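## Task

Pull the pink shorts out of the laundry pile and set them on the left arm's side of the table, apart from every other piece. All other pieces stay on the side of the table where the pile lies. Nothing may end up on the floor, draped over a table edge, or resting on either arm's base. Dropping or tossing laundry is allowed.

## Robot and tools

Robot: two 7-joint xArm7 arms, left_arm and right_arm, each with a parallel two-finger gripper and a wrist camera. Other cameras: cam_high and cam_low on a stand behind the arms; wrist cameras are cam_left_wrist and cam_right_wrist. All images are 672x504.

Frames. Scene frame: origin at table-top height midway between the nominal bases, +x out over the table, +z up, left_arm on the +y side (camera left/right need not match). Actual bases: left_arm at (-0.044, +0.265, 0) m, right_arm at (+0.051, -0.378, 0) m, each turned only slightly about z. So the left arm's half of the table is +y, the right arm's half is -y. Each arm's reported gripper position, orientation, velocities and wrist-camera poses are in that arm's own base frame; fixed cameras and the table use the scene frame. Reported hand poses may be off by a few centimetres.

Command row: every motion command is one flat list of 16 numbers covering both arms: left_arm joint1..joint7 in radians, left opening, then right_arm joint1..joint7, right opening. All 16 are always required, even if one arm should stay put (resend its current Joint targets and its current opening; a 0 opening is a real half-open command). Joint values are absolute target angles, not offsets. Joint order: waist, shoulder, upper arm roll, elbow, forearm roll, wrist pitch, wrist roll. Stated ranges (URDF signs): waist -6.283..6.283, shoulder -2.059..2.094, upper arm roll -6.283..6.283, elbow -0.192..3.927, forearm roll -6.283..6.283, wrist pitch -1.693..3.142, wrist roll -6.283..6.283. On both arms the waist, shoulder and upper arm roll signs are flipped relative to the URDF in everything you send and read, so the shoulder range becomes -2.094..2.059 in your numbers. A target more than 0.010 rad beyond a range end (and beyond the current angle) is refused; targets slightly past are clipped and flagged 'joint sent to its limit'. Opening is on a -1 (closed) to +1 (fully open, pads 0.084 m apart) scale.

Tools:
- execute_actions(actions, cameras): actions is a list of actions; each action is up to 15 rows of 16 numbers, one row per 1/30 s step, the last row held to fill 15 steps. An empty list returns the state plus all camera images. Each step a joint target is kept within 0.637 rad of its measured angle and gripper speed is capped near 1 m/s.
- move(target, speed, blend, opening_speed, blocking, cameras): target is one 16-number row or a list of up to 15 rows, all absolute joint angles; joints interpolate together (curved gripper path, no obstacle avoidance). speed in rad/s for the joint with the largest travel, 0.01 to 3.14, default 0.5; one number or one per target. blend in rad rounds corners of a list (0 = stop at each). opening_speed at least 0.2 per second on the -1..1 scale. Finger changes in the first row act at the start; in later rows on arrival. blocking=false returns after about 0.5 s while the move continues; a new move replaces it. Paths cap at 10 s total. The extra result line 'move:' reports done, off_target, moving, held or fault, and limits=held if steps were withheld.
- wait(seconds 0..10): hold last commands; a running move continues.
- stop(): brake the running move.
- zoom_image(camera, region [x0,y0,x1,y1] pixels, at most 504x504): closer view of that camera's most recent image.
- clear_fault(arm): clears a reported torque fault on left_arm or right_arm; sends no motion.
- read_manual(section): licence texts only.
- finished_scene(scene): ends the current scene irreversibly; pass the current scene number. The goal must hold with the robot idle. After ending the first scene, make no further call in that reply.

Result lines: Joint positions and Joint velocities list each arm's seven joints (rad, rad/s) plus the pad gap (m). Joint targets are the angles currently being driven toward. Tool commands are the current opening commands; grip_measured is the actual opening on the command scale. end_effector_position is the point between closed pads, about 2 cm behind the fingertips; fingers point along gripper +z and close along y. Joint torques (N m, sign toward larger angle) include gravity and are noisy. 'joint command not followed' means the inter-arm clearance check altered steps. 'within noise' means an arm is still. Wrist depth gives a 7x7 grid of distances in mm (172 to 3000, '-' for none). Action results also list joint angles at some intermediate steps.

Gripping: to hold something, command an opening well below grip_measured; lower squeezes harder (about 24 N per pad max). Cloth is thin; -1 gives full force.

Avoid: anything landing off the table or left hanging over an edge; hard contact with the table or fixed parts; any contact between the two arms (can fail the scene); closing one gripper on the other's fingers. Contact torque at a joint's load limit (waist 42.3, shoulder 42.4, upper arm roll 27, elbow 27, forearm roll 27, wrist pitch 14.5, wrist roll 15.2 N m) or a motor pinned at its torque limit for 1 s causes a torque fault: the arm stops until clear_fault. Long holding, stretched poses or pushing at unreachable targets heat motors; MOTOR HOT appears at 65 °C and at 80 °C the arm is braked for 30-60 s. Faster moves and targets deeper past a contact push harder. The robot keeps running while you think, so a non-blocking move continues meanwhile.

Each tool is called as name(argument=value, ...) on one line, values as JSON.

## Session

execute_actions(actions=[])

Scene clock: 0.00 s.
left_arm: end_effector_position=(+0.2569, +0.0330, +0.1463) grip_measured=+1.00 end_effector_quat_wxyz=(-0.375, +0.127, +0.913, -0.101) | right_arm: end_effector_position=(+0.1890, +0.2763, +0.1822) grip_measured=+1.00 end_effector_quat_wxyz=(-0.055, +0.705, -0.226, +0.670)
Joint positions: left_arm=[-0.438 -0.108 0.318 0.924 0.022 1.618 -2.765 0.084] | right_arm=[-0.146 1.302 -1.728 0.455 -0.125 0.853 2.29 0.084]
Joint velocities: within noise
Joint torques (N m): no reading
Motor temperatures (°C): left_arm=[35 39 39 39 32 41 42] | right_arm=[34 37 39 37 33 35 38]
Wrist depth (mm): cam_left_wrist=[- 265 262 296 2068 502 485 / 799 290 283 304 494 467 437 / 834 515 316 325 430 418 392 / 505 471 430 350 387 378 357 / 448 420 394 371 361 344 327 / 401 383 362 344 331 315 305 / 369 354 336 320 308 295 286] | cam_right_wrist=[2935 - - - - - - / 2948 - - - - - - / 2839 2634 - - - - - / 2547 2634 - 1974 - - - / 2886 2519 1813 2220 - - 698 / 2874 2032 2654 - 2899 605 548 / 2923 2528 2634 2717 567 503 464]
Joint targets: left_arm=[-0.438 -0.108 0.318 0.924 0.022 1.618 -2.765] | right_arm=[-0.146 1.302 -1.728 0.455 -0.125 0.853 2.290]
Tool commands: left_gripper/opening=+1.0 right_gripper/opening=+1.0

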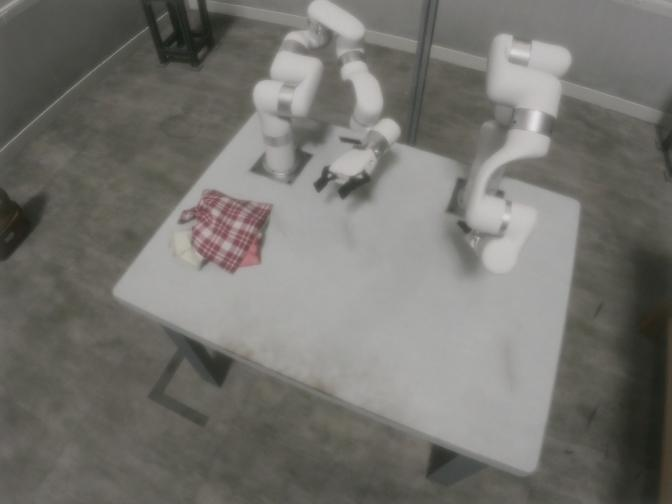

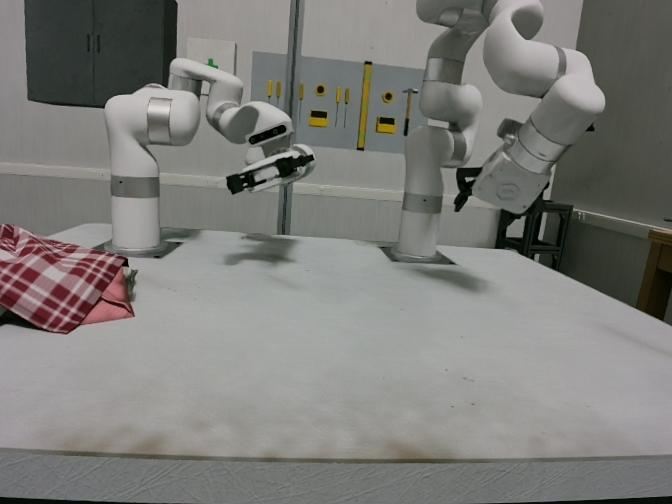

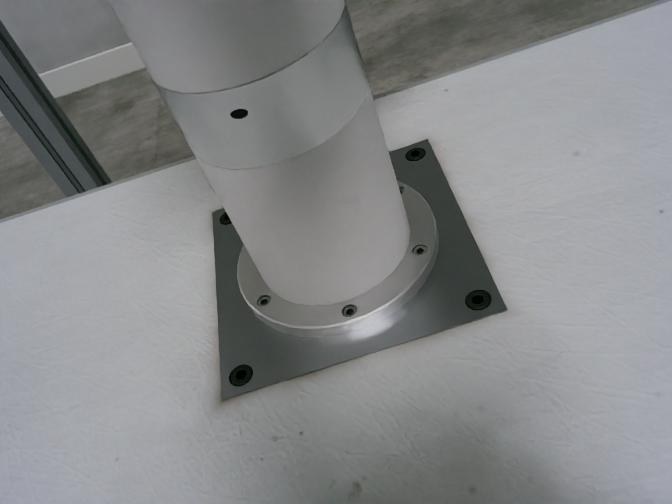

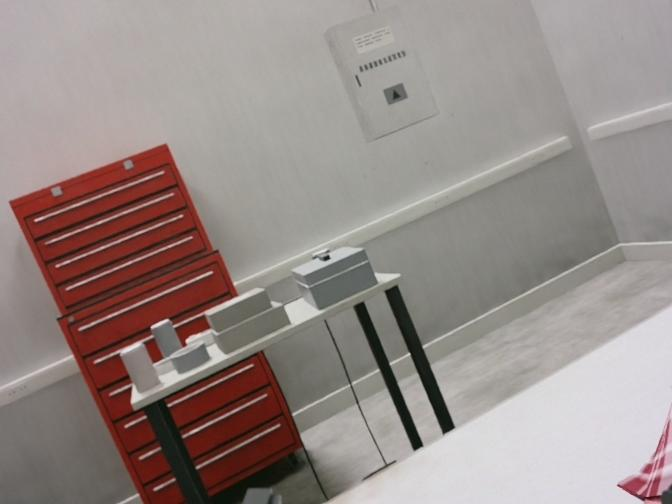

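move(target=[-0.438,-0.108,0.318,0.924,0.022,1.618,-2.765,1,0.3,0.598,0,0.93,0,1.528,0,1], speed=1.0, cameras=["all"])

Scene clock: 57.60 s.
left_arm: end_effector_position=(+0.2570, +0.0330, +0.1463) grip_measured=+1.00 end_effector_quat_wxyz=(-0.374, +0.127, +0.913, -0.101) | right_arm: end_effector_position=(+0.2865, -0.0886, +0.3500) grip_measured=+1.00 end_effector_quat_wxyz=(+0.000, +0.989, -0.149, +0.000)
Joint positions: left_arm=[-0.438 -0.108 0.318 0.924 0.022 1.618 -2.765 0.084] | right_arm=[0.3 0.598 0 0.93 0 1.528 0 0.084]
Joint torques (N m): left_arm=[-0.11 30.34 4.06 8.14 -1.83 -1.58 -0.25] | right_arm=[5.28 2.68 2.39 17.93 2.47 0.48 -0.72]
Motor temperatures (°C): left_arm=[35 40 39 41 32 41 41] | right_arm=[34 37 44 38 33 35 38]
Wrist depth (mm): cam_left_wrist=[- 265 263 297 2068 503 483 / 796 290 284 304 494 467 436 / 834 514 316 326 425 417 393 / 505 470 430 350 387 377 357 / 447 420 393 371 361 344 327 / 402 383 363 344 331 315 305 / 368 353 336 320 309 295 286] | cam_right_wrist=[478 481 479 480 1288 1307 1307 / 478 480 480 481 481 1302 1300 / 479 452 437 471 481 1310 1302 / 478 410 400 473 482 1305 1305 / 478 416 396 407 468 1300 1300 / 479 417 413 413 451 482 1302 / 480 479 450 481 482 483 1310]
Joint targets: left_arm=[-0.438 -0.108 0.318 0.924 0.022 1.618 -2.765] | right_arm=[0.300 0.598 0.000 0.930 0.000 1.528 0.000]
move: done

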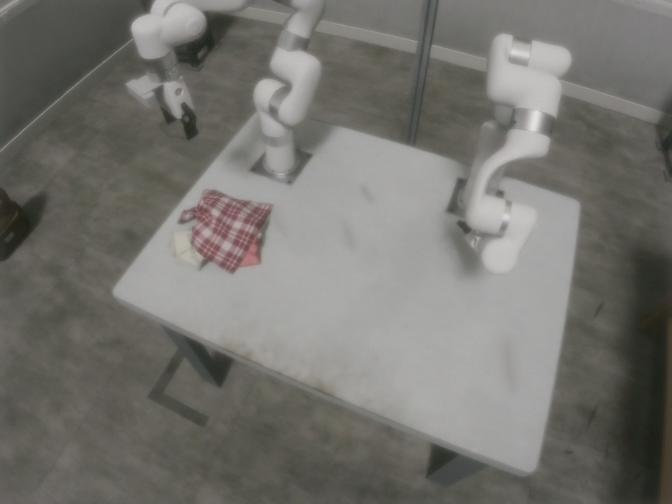

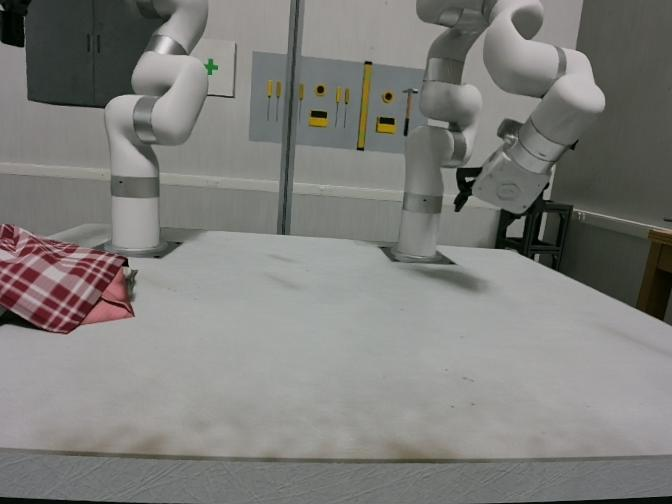

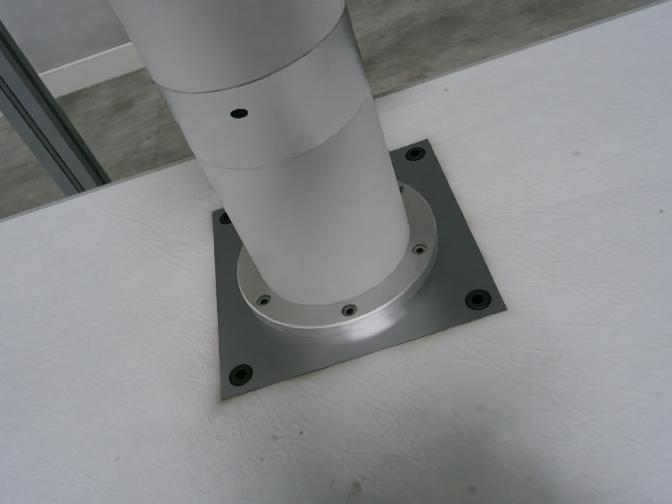

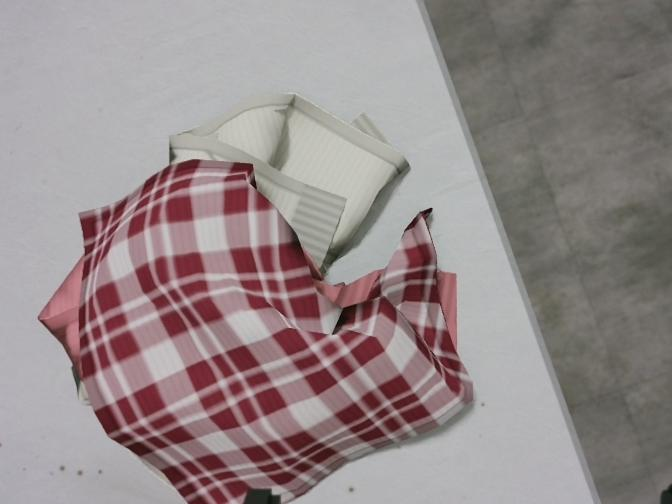

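move(target=[-0.438,-0.108,0.318,0.924,0.022,1.618,-2.765,1,0.05,0.34,0,0.692,0,1.032,0,1], speed=1.0, cameras=["cam_right_wrist"])

Scene clock: 93.07 s.
left_arm: end_effector_position=(+0.2570, +0.0330, +0.1463) grip_measured=+1.00 end_effector_quat_wxyz=(-0.374, +0.127, +0.913, -0.101) | right_arm: end_effector_position=(+0.3611, -0.0181, +0.2001) grip_measured=+1.00 end_effector_quat_wxyz=(+0.000, +1.000, -0.025, +0.000)
Joint positions: left_arm=[-0.438 -0.108 0.318 0.924 0.022 1.618 -2.765 0.084] | right_arm=[0.05 0.34 0 0.692 0 1.032 0 0.084]
Joint torques (N m): left_arm=[0.49 30.26 4.08 8.02 -1.66 -1.56 -0.53] | right_arm=[-6.79 8.29 -1.66 12.87 2.28 -2.37 -0.72]
Motor temperatures (°C): left_arm=[35 40 39 40 32 41 41] | right_arm=[34 37 40 45 33 35 38]
Wrist depth (mm): cam_left_wrist=[- 265 263 296 2106 501 483 / 798 290 283 305 494 468 438 / 838 515 316 326 424 417 393 / 505 469 431 350 387 377 357 / 448 419 394 371 361 344 327 / 401 384 363 344 331 315 305 / 369 354 336 321 309 295 286] | cam_right_wrist=[328 328 330 330 330 331 331 / 328 329 330 330 330 331 331 / 328 329 329 297 304 326 331 / 329 329 312 267 270 326 320 / 328 325 272 257 248 316 331 / 329 295 268 249 248 331 304 / 329 274 266 251 247 252 298]
Joint targets: left_arm=[-0.438 -0.108 0.318 0.924 0.022 1.618 -2.765] | right_arm=[0.050 0.340 0.000 0.692 0.000 1.032 0.000]
move: done
Images, in order (width x height): cam_right_wrist 672x504.

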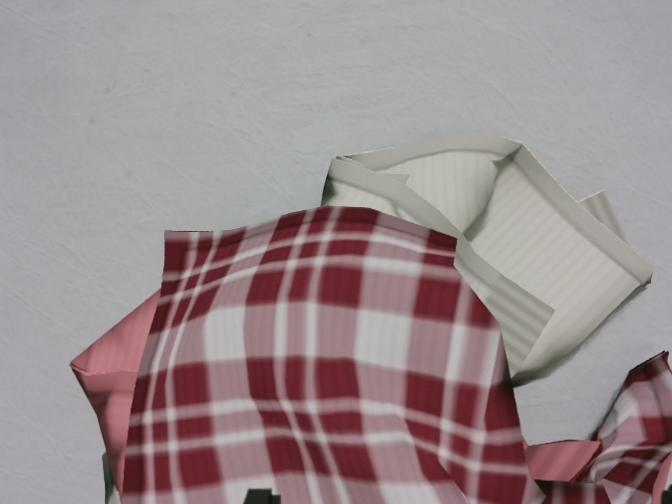

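move(target=[[-0.438,-0.108,0.318,0.924,0.022,1.618,-2.765,1,0.05,0.059,0,0.512,0,0.5715,0,0.3],[-0.438,-0.108,0.318,0.924,0.022,1.618,-2.765,1,0.05,0.059,0,0.512,0,0.5715,0,-1],[-0.438,-0.108,0.318,0.924,0.022,1.618,-2.765,1,0.05,0.34,0,0.692,0,1.032,0,-1]], speed=0.5, cameras=["all"])

Scene clock: 110.17 s.
left_arm: end_effector_position=(+0.2570, +0.0330, +0.1463) grip_measured=+1.00 end_effector_quat_wxyz=(-0.374, +0.127, +0.913, -0.101) | right_arm: end_effector_position=(+0.3611, -0.0181, +0.2000) grip_measured=-0.94 end_effector_quat_wxyz=(+0.000, +1.000, -0.025, +0.000)
Joint positions: left_arm=[-0.438 -0.108 0.318 0.924 0.022 1.618 -2.765 0.084] | right_arm=[0.05 0.34 0 0.692 0 1.032 0 0.003]
Joint torques (N m): left_arm=[1.47 30.2 4.05 8.06 -1.84 -1.52 -1.13] | right_arm=[-5.95 14.3 -1.74 18.06 1.62 0.44 -0.52]
Wrist depth (mm): cam_left_wrist=[- 265 262 296 2087 502 483 / 799 290 283 304 495 468 438 / 831 514 316 326 424 417 393 / 505 469 432 351 387 376 357 / 446 419 393 371 361 344 326 / 401 383 363 344 332 316 305 / 368 353 337 321 309 296 286] | cam_right_wrist=[328 329 329 330 330 330 331 / 328 329 329 329 330 331 331 / 329 328 179 301 311 322 331 / 328 - - - 300 323 321 / 329 - - - - 315 331 / 328 - - - - - 332 / 328 283 - - - 289 327]
Joint targets: left_arm=[-0.438 -0.108 0.318 0.924 0.022 1.618 -2.765] | right_arm=[0.050 0.340 0.000 0.692 0.000 1.032 0.000]
move: done

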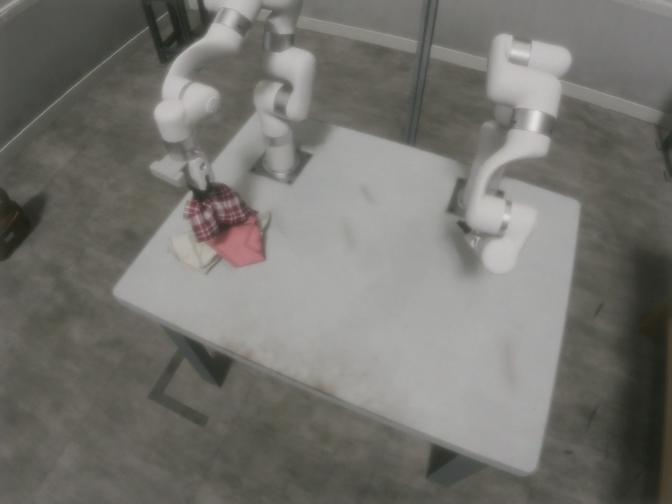

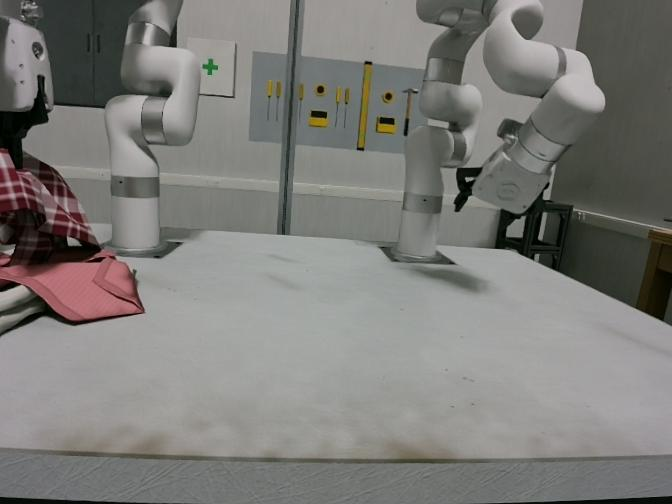

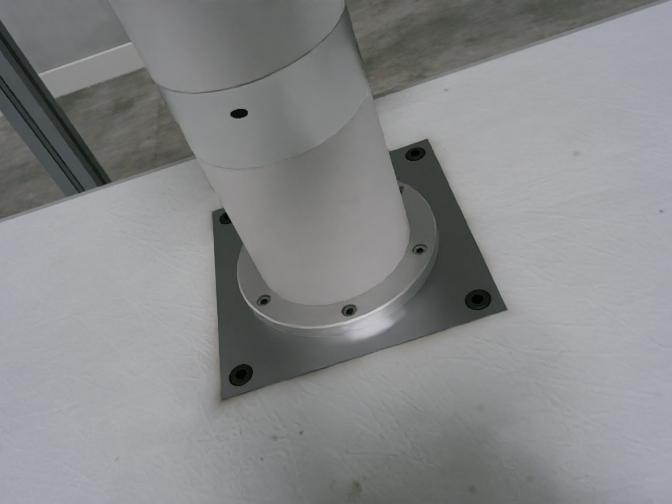

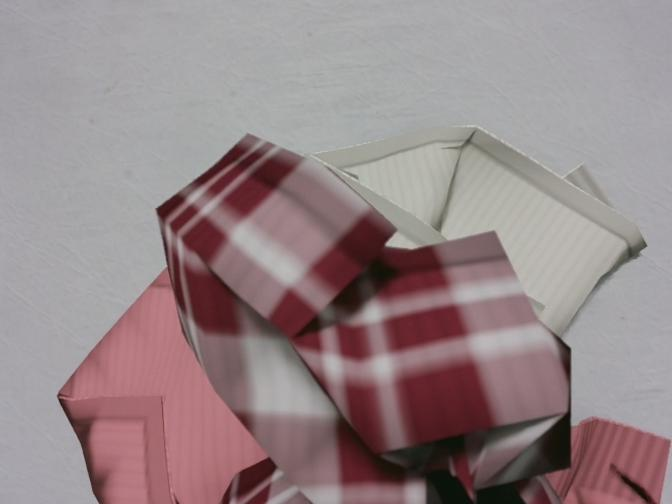

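move(target=[[-0.438,-0.108,0.318,0.924,0.022,1.618,-2.765,1,0.05,0.39,0,1.082,0,1.473,0,-1],[-0.438,-0.108,0.318,0.924,0.022,1.618,-2.765,1,-0.235,-0.192,0,1.703,0,1.511,0,-1],[-0.438,-0.108,0.318,0.924,0.022,1.618,-2.765,1,-0.235,-0.399,0,1.158,0,0.759,0,-1],[-0.438,-0.108,0.318,0.924,0.022,1.618,-2.765,1,-0.235,-0.399,0,1.158,0,0.759,0,0.5],[-0.438,-0.108,0.318,0.924,0.022,1.618,-2.765,1,-0.235,-0.192,0,1.703,0,1.511,0,0.5],[-0.438,-0.108,0.318,0.924,0.022,1.618,-2.765,1,0.0,0.598,0,0.93,0,1.528,0,0.5]], speed=[1,1,0.8,1,1,1.2], blend=[0.15,0.1,0,0,0.1,0], cameras=["all"])

Scene clock: 130.90 s.
left_arm: end_effector_position=(+0.2570, +0.0330, +0.1463) grip_measured=+1.00 end_effector_quat_wxyz=(-0.374, +0.127, +0.913, -0.101) | right_arm: end_effector_position=(+0.3000, +0.0000, +0.3500) grip_measured=+0.49 end_effector_quat_wxyz=(+0.000, +1.000, +0.000, +0.000)
Joint positions: left_arm=[-0.438 -0.108 0.318 0.924 0.022 1.618 -2.765 0.084] | right_arm=[0 0.598 0 0.93 0 1.528 0 0.065]
Joint torques (N m): left_arm=[2.52 30.31 4.19 7.99 -1.68 -1.51 -1.59] | right_arm=[5.92 9.57 0.3 12.85 -0.06 0.45 -0.58]
Wrist depth (mm): cam_left_wrist=[- 265 263 297 2074 503 483 / 795 290 283 304 492 467 437 / 836 514 317 325 423 418 393 / 505 470 431 351 387 378 357 / 447 420 392 371 361 344 327 / 400 383 362 344 331 316 305 / 367 354 336 320 309 294 286] | cam_right_wrist=[476 448 481 480 481 481 1315 / 478 458 421 458 472 482 1305 / 478 438 457 427 467 474 1300 / 478 459 438 425 452 482 1302 / 478 480 430 434 442 480 483 / 480 480 473 427 431 480 483 / 478 480 480 481 482 483 483]
Joint targets: left_arm=[-0.438 -0.108 0.318 0.924 0.022 1.618 -2.765] | right_arm=[0.000 0.598 0.000 0.930 0.000 1.528 0.000]
move: done

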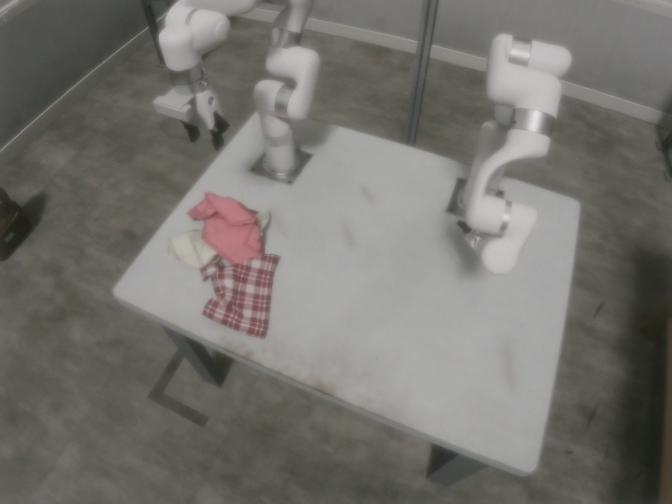

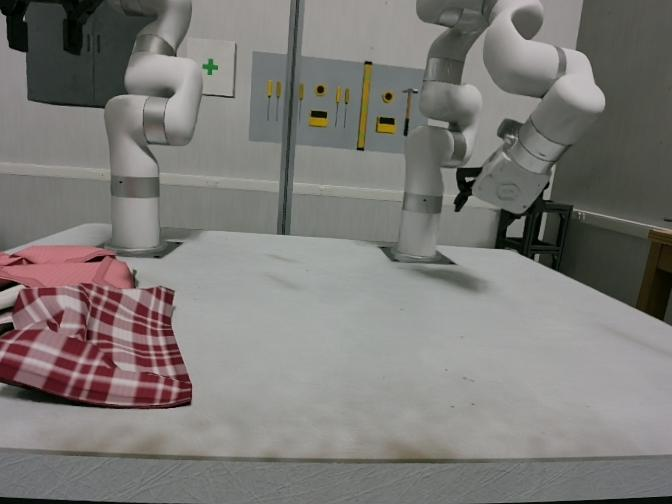

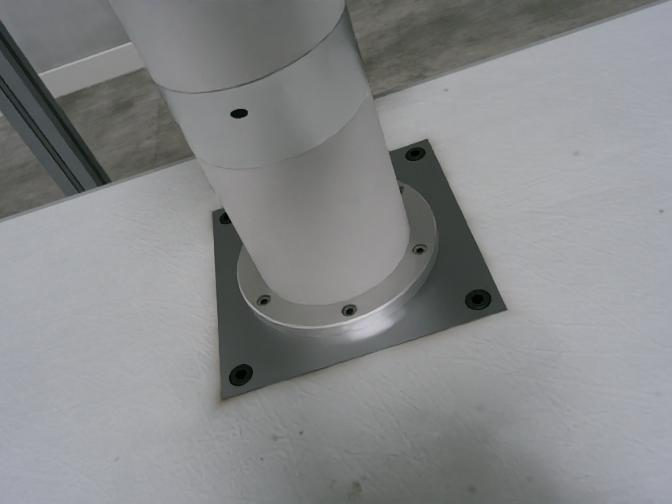

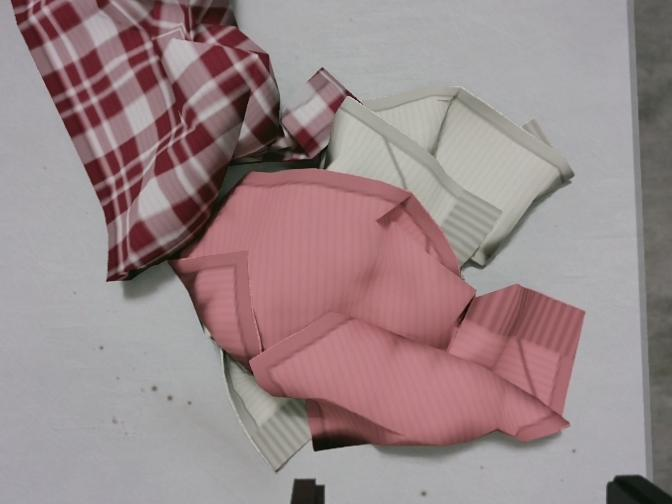

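move(target=[[-1.0,-0.108,0.318,0.924,0.022,1.618,-2.765,1,0.0,0.6,0,0.497,0,1.098,1.571,0.5],[-1.3,-0.108,0.318,0.924,0.022,1.618,-2.765,1,0.0,0.156,0,0.2685,0,0.425,1.571,0.5],[-1.3,-0.108,0.318,0.924,0.022,1.618,-2.765,1,0.0,0.156,0,0.2685,0,0.425,1.571,-1],[-1.3,-0.108,0.318,0.924,0.022,1.618,-2.765,1,0.0,0.598,0,0.93,0,1.528,1.571,-1]], speed=[1.5,0.6,1,0.8], blend=[0.1,0,0,0], cameras=["cam_high","cam_low","cam_right_wrist"])

Scene clock: 171.73 s.
left_arm: end_effector_position=(+0.1423, +0.2166, +0.1463) grip_measured=+1.00 end_effector_quat_wxyz=(-0.298, -0.266, +0.883, -0.248) | right_arm: end_effector_position=(+0.2999, +0.0000, +0.3500) grip_measured=-1.00 end_effector_quat_wxyz=(+0.000, +0.707, -0.707, +0.000)
Joint positions: left_arm=[-1.3 -0.108 0.318 0.924 0.022 1.618 -2.765 0.084] | right_arm=[0 0.598 0 0.93 0 1.528 1.571 0]
Joint torques (N m): left_arm=[-3.91 26.6 4.06 8.15 -1.47 -1.47 -1.57] | right_arm=[5.91 9.52 -2.14 17.89 0.48 0.45 0.75]
Wrist depth (mm): cam_left_wrist=[829 266 262 296 1924 1924 1823 / 667 291 283 304 952 1728 1642 / 582 533 316 325 422 418 393 / 505 469 430 350 386 377 357 / 447 419 395 371 361 344 326 / 401 383 363 344 332 315 305 / 369 353 336 320 309 295 286] | cam_right_wrist=[1295 1295 1300 1295 1307 1307 1300 / 477 479 481 481 482 483 484 / 478 478 480 482 478 484 484 / 478 474 467 463 433 482 484 / 478 455 434 456 443 482 483 / 477 454 423 442 439 484 483 / 478 437 452 431 472 483 483]
Joint targets: left_arm=[-1.300 -0.108 0.318 0.924 0.022 1.618 -2.765] | right_arm=[0.000 0.598 0.000 0.930 0.000 1.528 1.571]
move: done
Images, in order (width x height): cam_high 672x504, cam_low 672x504, cam_right_wrist 672x504.

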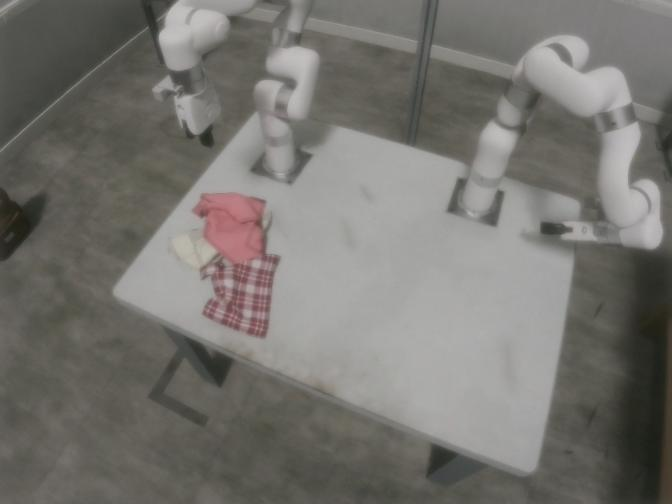

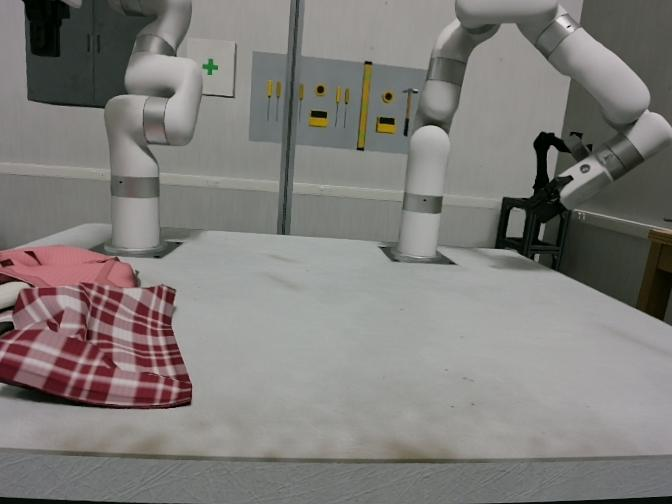

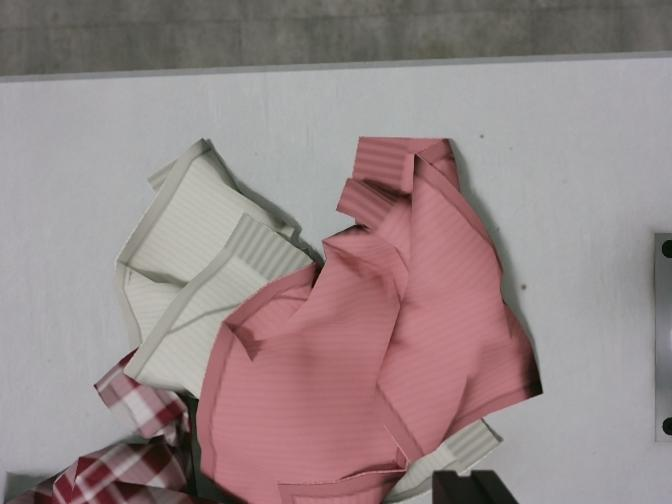

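move(target=[[-1.3,-0.108,0.318,0.924,0.022,1.618,-2.765,1,-0.06,0.264,0,0.759,0,1.023,1.571,0.4],[-1.3,-0.108,0.318,0.924,0.022,1.618,-2.765,1,-0.06,-0.108,0,0.574,0,0.466,1.571,0.4],[-1.3,-0.108,0.318,0.924,0.022,1.618,-2.765,1,-0.06,-0.108,0,0.574,0,0.466,1.571,-1],[-1.3,-0.108,0.318,0.924,0.022,1.618,-2.765,1,-0.06,0.39,0,1.082,0,1.473,1.571,-1]], speed=[1.2,0.6,1,0.7], blend=[0.1,0,0,0], cameras=["cam_high","cam_low","cam_right_wrist"])

Scene clock: 192.03 s.
left_arm: end_effector_position=(+0.1423, +0.2166, +0.1463) grip_measured=+1.00 end_effector_quat_wxyz=(-0.298, -0.266, +0.883, -0.248) | right_arm: end_effector_position=(+0.3607, +0.0217, +0.3497) grip_measured=-0.91 end_effector_quat_wxyz=(+0.000, +0.728, -0.686, +0.000)
Joint positions: left_arm=[-1.3 -0.108 0.318 0.924 0.022 1.618 -2.765 0.084] | right_arm=[-0.06 0.39 0 1.082 0 1.473 1.571 0.004]
Joint torques (N m): left_arm=[-3.89 21.59 4.03 8.03 -1.06 -1.44 -1.54] | right_arm=[-5.72 13.96 -1.59 18.5 1.17 0.42 0.24]
Wrist depth (mm): cam_left_wrist=[827 265 263 296 1914 1908 1804 / 664 290 283 304 950 1702 1645 / 581 535 316 325 423 418 393 / 505 469 431 350 385 377 357 / 447 418 395 370 361 343 327 / 401 383 363 344 331 316 305 / 368 353 336 320 309 295 286] | cam_right_wrist=[478 479 1292 1295 1300 1302 1307 / 478 478 479 481 483 483 484 / 478 479 480 481 481 482 483 / 477 478 479 - 257 287 484 / 478 - - - - 482 483 / 477 - - - - 374 483 / - - - - - 306 484]
Joint targets: left_arm=[-1.300 -0.108 0.318 0.924 0.022 1.618 -2.765] | right_arm=[-0.060 0.390 0.000 1.082 0.000 1.473 1.571]
move: done
Images, in order (width x height): cam_high 672x504, cam_low 672x504, cam_right_wrist 672x504.

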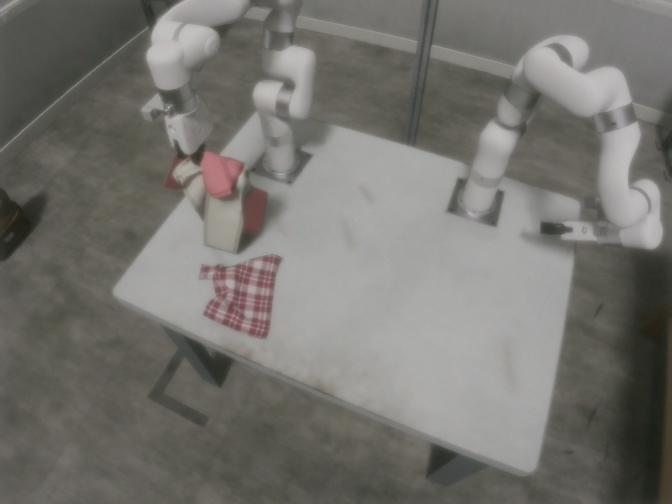

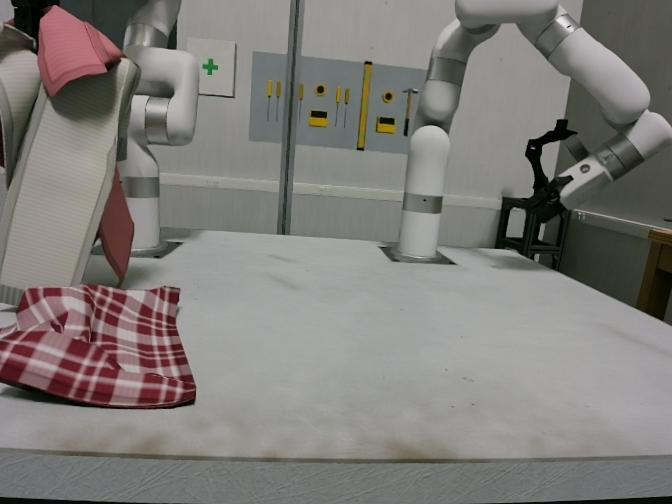

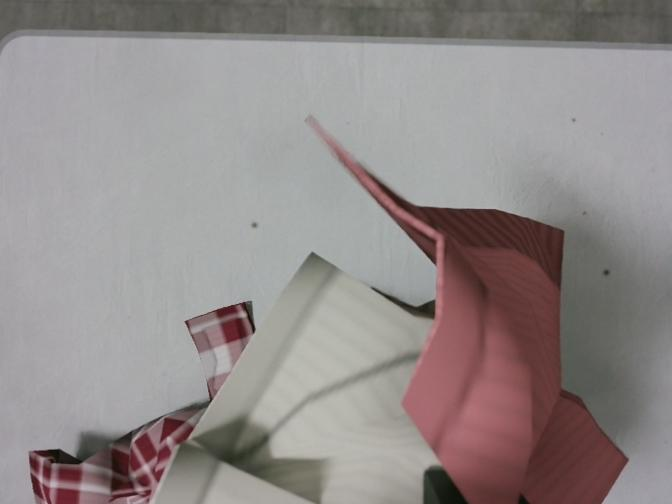

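move(target=[[-1.3,-0.108,0.318,0.924,0.022,1.618,-2.765,1,-0.06,0.059,0,0.512,0,0.5715,1.571,-1],[-1.3,-0.108,0.318,0.924,0.022,1.618,-2.765,1,-0.06,0.059,0,0.512,0,0.5715,1.571,0.5],[-1.3,-0.108,0.318,0.924,0.022,1.618,-2.765,1,0.0,0.598,0,0.93,0,1.528,0,0.5]], speed=[0.7,1,1], cameras=["cam_high","cam_right_wrist"])

Scene clock: 205.97 s.
left_arm: end_effector_position=(+0.1423, +0.2166, +0.1463) grip_measured=+1.00 end_effector_quat_wxyz=(-0.298, -0.266, +0.883, -0.248) | right_arm: end_effector_position=(+0.2999, +0.0000, +0.3500) grip_measured=+0.49 end_effector_quat_wxyz=(+0.000, +1.000, +0.000, +0.000)
Joint positions: left_arm=[-1.3 -0.108 0.318 0.924 0.022 1.618 -2.765 0.084] | right_arm=[0 0.598 0 0.93 0 1.528 0 0.065]
Joint torques (N m): left_arm=[-3.65 14.38 4.12 8.18 -0.48 -1.43 -1.44] | right_arm=[5.94 10.03 -0.29 17.93 2.21 0.52 -0.73]
Wrist depth (mm): cam_left_wrist=[828 265 263 296 1940 1935 1813 / 665 291 283 304 952 1728 1642 / 580 535 316 325 423 418 393 / 505 469 430 350 386 376 357 / 448 419 395 371 362 344 327 / 401 384 363 344 331 316 305 / 368 353 336 320 308 295 286] | cam_right_wrist=[473 449 480 481 481 482 1302 / 476 458 422 464 481 482 1307 / 479 443 417 434 481 483 1305 / 479 456 394 390 482 482 1300 / 478 479 394 415 411 484 483 / 477 479 480 481 482 483 483 / 479 479 480 481 482 482 483]
Joint targets: left_arm=[-1.300 -0.108 0.318 0.924 0.022 1.618 -2.765] | right_arm=[0.000 0.598 0.000 0.930 0.000 1.528 0.000]
move: done
Images, in order (width x height): cam_high 672x504, cam_right_wrist 672x504.

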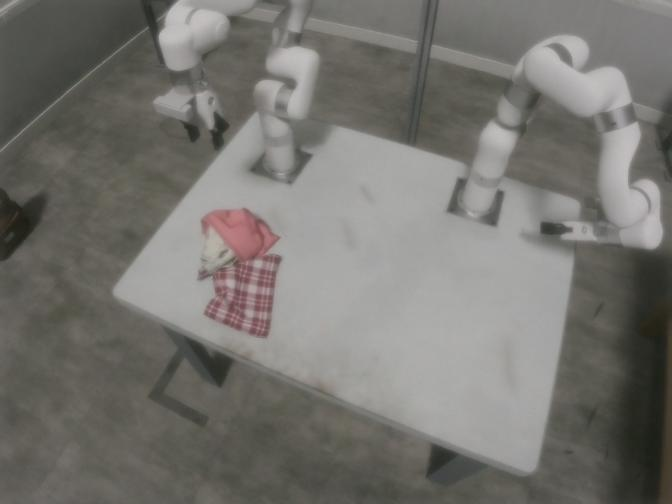

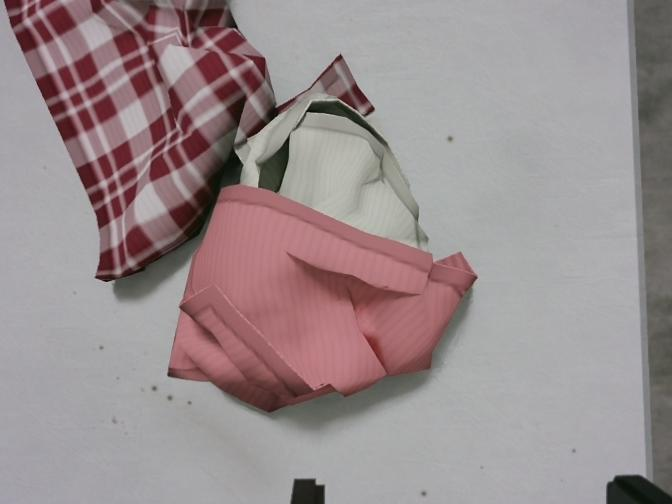

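move(target=[[-1.3,-0.108,0.318,0.924,0.022,1.618,-2.765,1,0.043,0.496,0,0.569,0,1.065,0,0.4],[-1.3,-0.108,0.318,0.924,0.022,1.618,-2.765,1,0.043,0.157,0,0.365,0,0.5225,0,0.4],[-1.3,-0.108,0.318,0.924,0.022,1.618,-2.765,1,0.043,0.157,0,0.365,0,0.5225,0,-1],[-1.3,-0.108,0.318,0.924,0.022,1.618,-2.765,1,0.0,0.598,0,0.93,0,1.528,0,-1]], speed=[1.2,0.6,1,0.7], blend=[0.1,0,0,0], cameras=["cam_high","cam_low","cam_right_wrist"])

Scene clock: 230.37 s.
left_arm: end_effector_position=(+0.1423, +0.2166, +0.1463) grip_measured=+1.00 end_effector_quat_wxyz=(-0.298, -0.266, +0.883, -0.248) | right_arm: end_effector_position=(+0.2999, +0.0000, +0.3500) grip_measured=-0.93 end_effector_quat_wxyz=(+0.000, +1.000, +0.000, +0.000)
Joint positions: left_arm=[-1.3 -0.108 0.318 0.924 0.022 1.618 -2.765 0.084] | right_arm=[0 0.598 0 0.93 0 1.528 0 0.003]
Joint torques (N m): left_arm=[-3.56 14.55 4.02 8.24 -0.34 -1.36 -1.37] | right_arm=[-6.31 9.75 0.23 18.15 1.56 0.45 -0.61]
Wrist depth (mm): cam_left_wrist=[828 265 263 296 1930 1919 1818 / 667 291 284 305 953 1728 1649 / 580 535 317 324 422 417 392 / 505 469 431 350 386 377 357 / 447 420 395 371 361 344 327 / 401 383 363 343 332 316 305 / 368 354 336 320 308 295 285] | cam_right_wrist=[473 452 480 481 481 481 1295 / 476 457 425 461 482 483 1297 / 479 446 422 431 480 483 1305 / 477 458 417 435 482 482 1302 / 478 480 - 451 481 482 483 / 479 - - - - 482 484 / 478 479 - - - - 483]
Joint targets: left_arm=[-1.300 -0.108 0.318 0.924 0.022 1.618 -2.765] | right_arm=[0.000 0.598 0.000 0.930 0.000 1.528 0.000]
move: done
Images, in order (width x height): cam_high 672x504, cam_low 672x504, cam_right_wrist 672x504.

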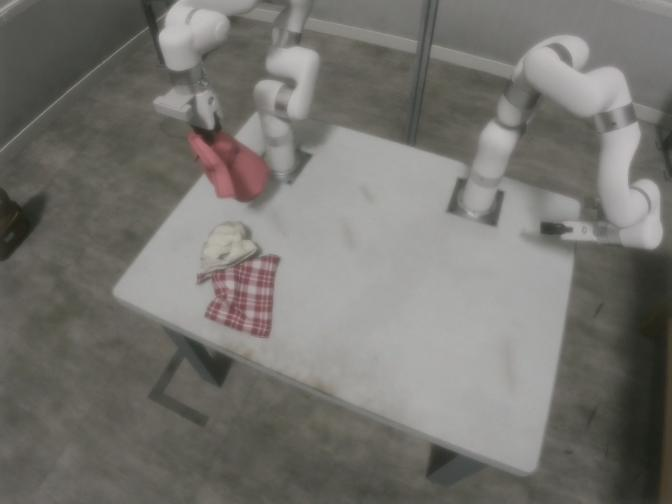

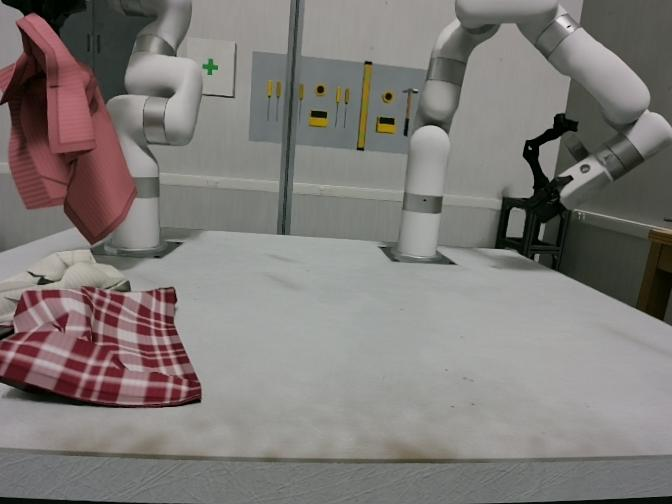

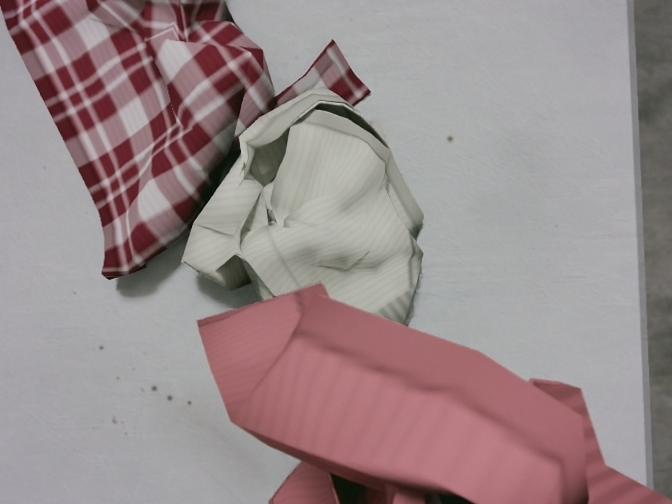

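move(target=[[-1.3,-0.108,0.318,0.924,0.022,1.618,-2.765,1,-0.3,0.494,0,1.301,0,1.795,0,-1],[-1.3,-0.108,0.318,0.924,0.022,1.618,-2.765,1,-1.1,-0.751,0,2.26,0,1.509,0,-1],[-1.3,-0.108,0.318,0.924,0.022,1.618,-2.765,1,-1.1,-0.809,0,1.87,0,1.06,0,-1],[-1.3,-0.108,0.318,0.924,0.022,1.618,-2.765,1,-1.1,-0.809,0,1.87,0,1.06,0,0.5],[-1.3,-0.108,0.318,0.924,0.022,1.618,-2.765,1,-1.1,-0.751,0,2.26,0,1.509,0,0.5]], speed=[1,1.2,0.6,1,1], blend=[0.2,0.1,0,0,0], cameras=["cam_high","cam_low","cam_right_wrist"])

Scene clock: 243.73 s.
left_arm: end_effector_position=(+0.1423, +0.2166, +0.1463) grip_measured=+1.00 end_effector_quat_wxyz=(-0.298, -0.266, +0.883, -0.248) | right_arm: end_effector_position=(+0.2998, +0.5890, +0.2500) grip_measured=+0.49 end_effector_quat_wxyz=(+0.000, +0.853, +0.523, +0.000)
Joint positions: left_arm=[-1.3 -0.108 0.318 0.924 0.022 1.618 -2.765 0.084] | right_arm=[-1.1 -0.751 0 2.26 0 1.509 0 0.065]
Joint torques (N m): left_arm=[-3.58 14.59 4.04 8.39 0.43 -1.35 -1.39] | right_arm=[-5.51 35.52 0.42 18.21 0.2 0.35 0.48]
Wrist depth (mm): cam_left_wrist=[829 266 262 296 1908 1935 1818 / 666 290 283 304 952 1736 1649 / 579 535 317 325 423 417 393 / 506 470 430 350 386 376 357 / 447 419 395 371 361 344 327 / 401 384 362 345 331 316 305 / 368 354 336 320 309 296 285] | cam_right_wrist=[378 377 378 379 380 380 380 / 378 378 378 379 380 380 381 / 378 378 379 380 380 380 381 / 378 378 379 379 380 381 381 / 378 379 340 354 345 380 381 / 378 379 353 346 330 381 382 / 379 379 333 316 310 381 382]
Joint targets: left_arm=[-1.300 -0.108 0.318 0.924 0.022 1.618 -2.765] | right_arm=[-1.100 -0.751 0.000 2.260 0.000 1.509 0.000]
move: done; blend cut to 0.1855 rad at target 1
Images, in order (width x height): cam_high 672x504, cam_low 672x504, cam_right_wrist 672x504.

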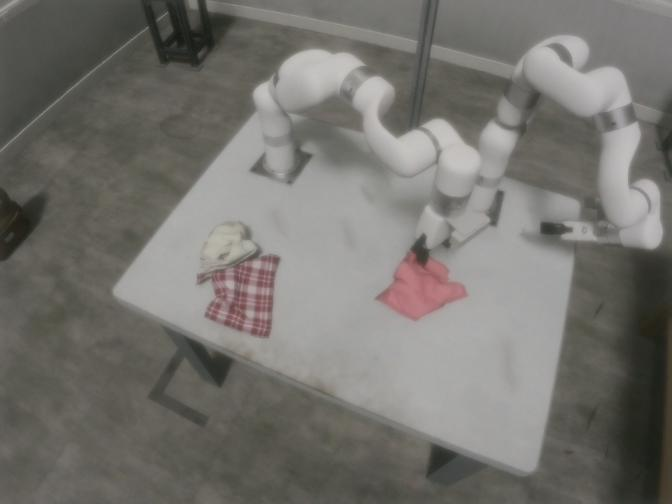

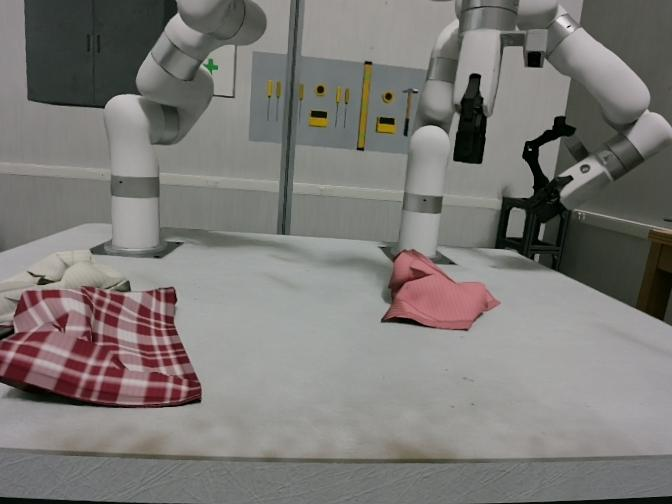

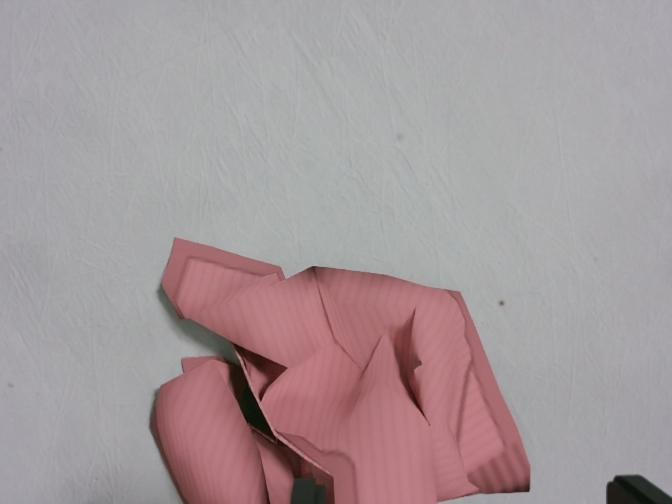

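finished_scene(scene=1)

The scene is finished: the task was done.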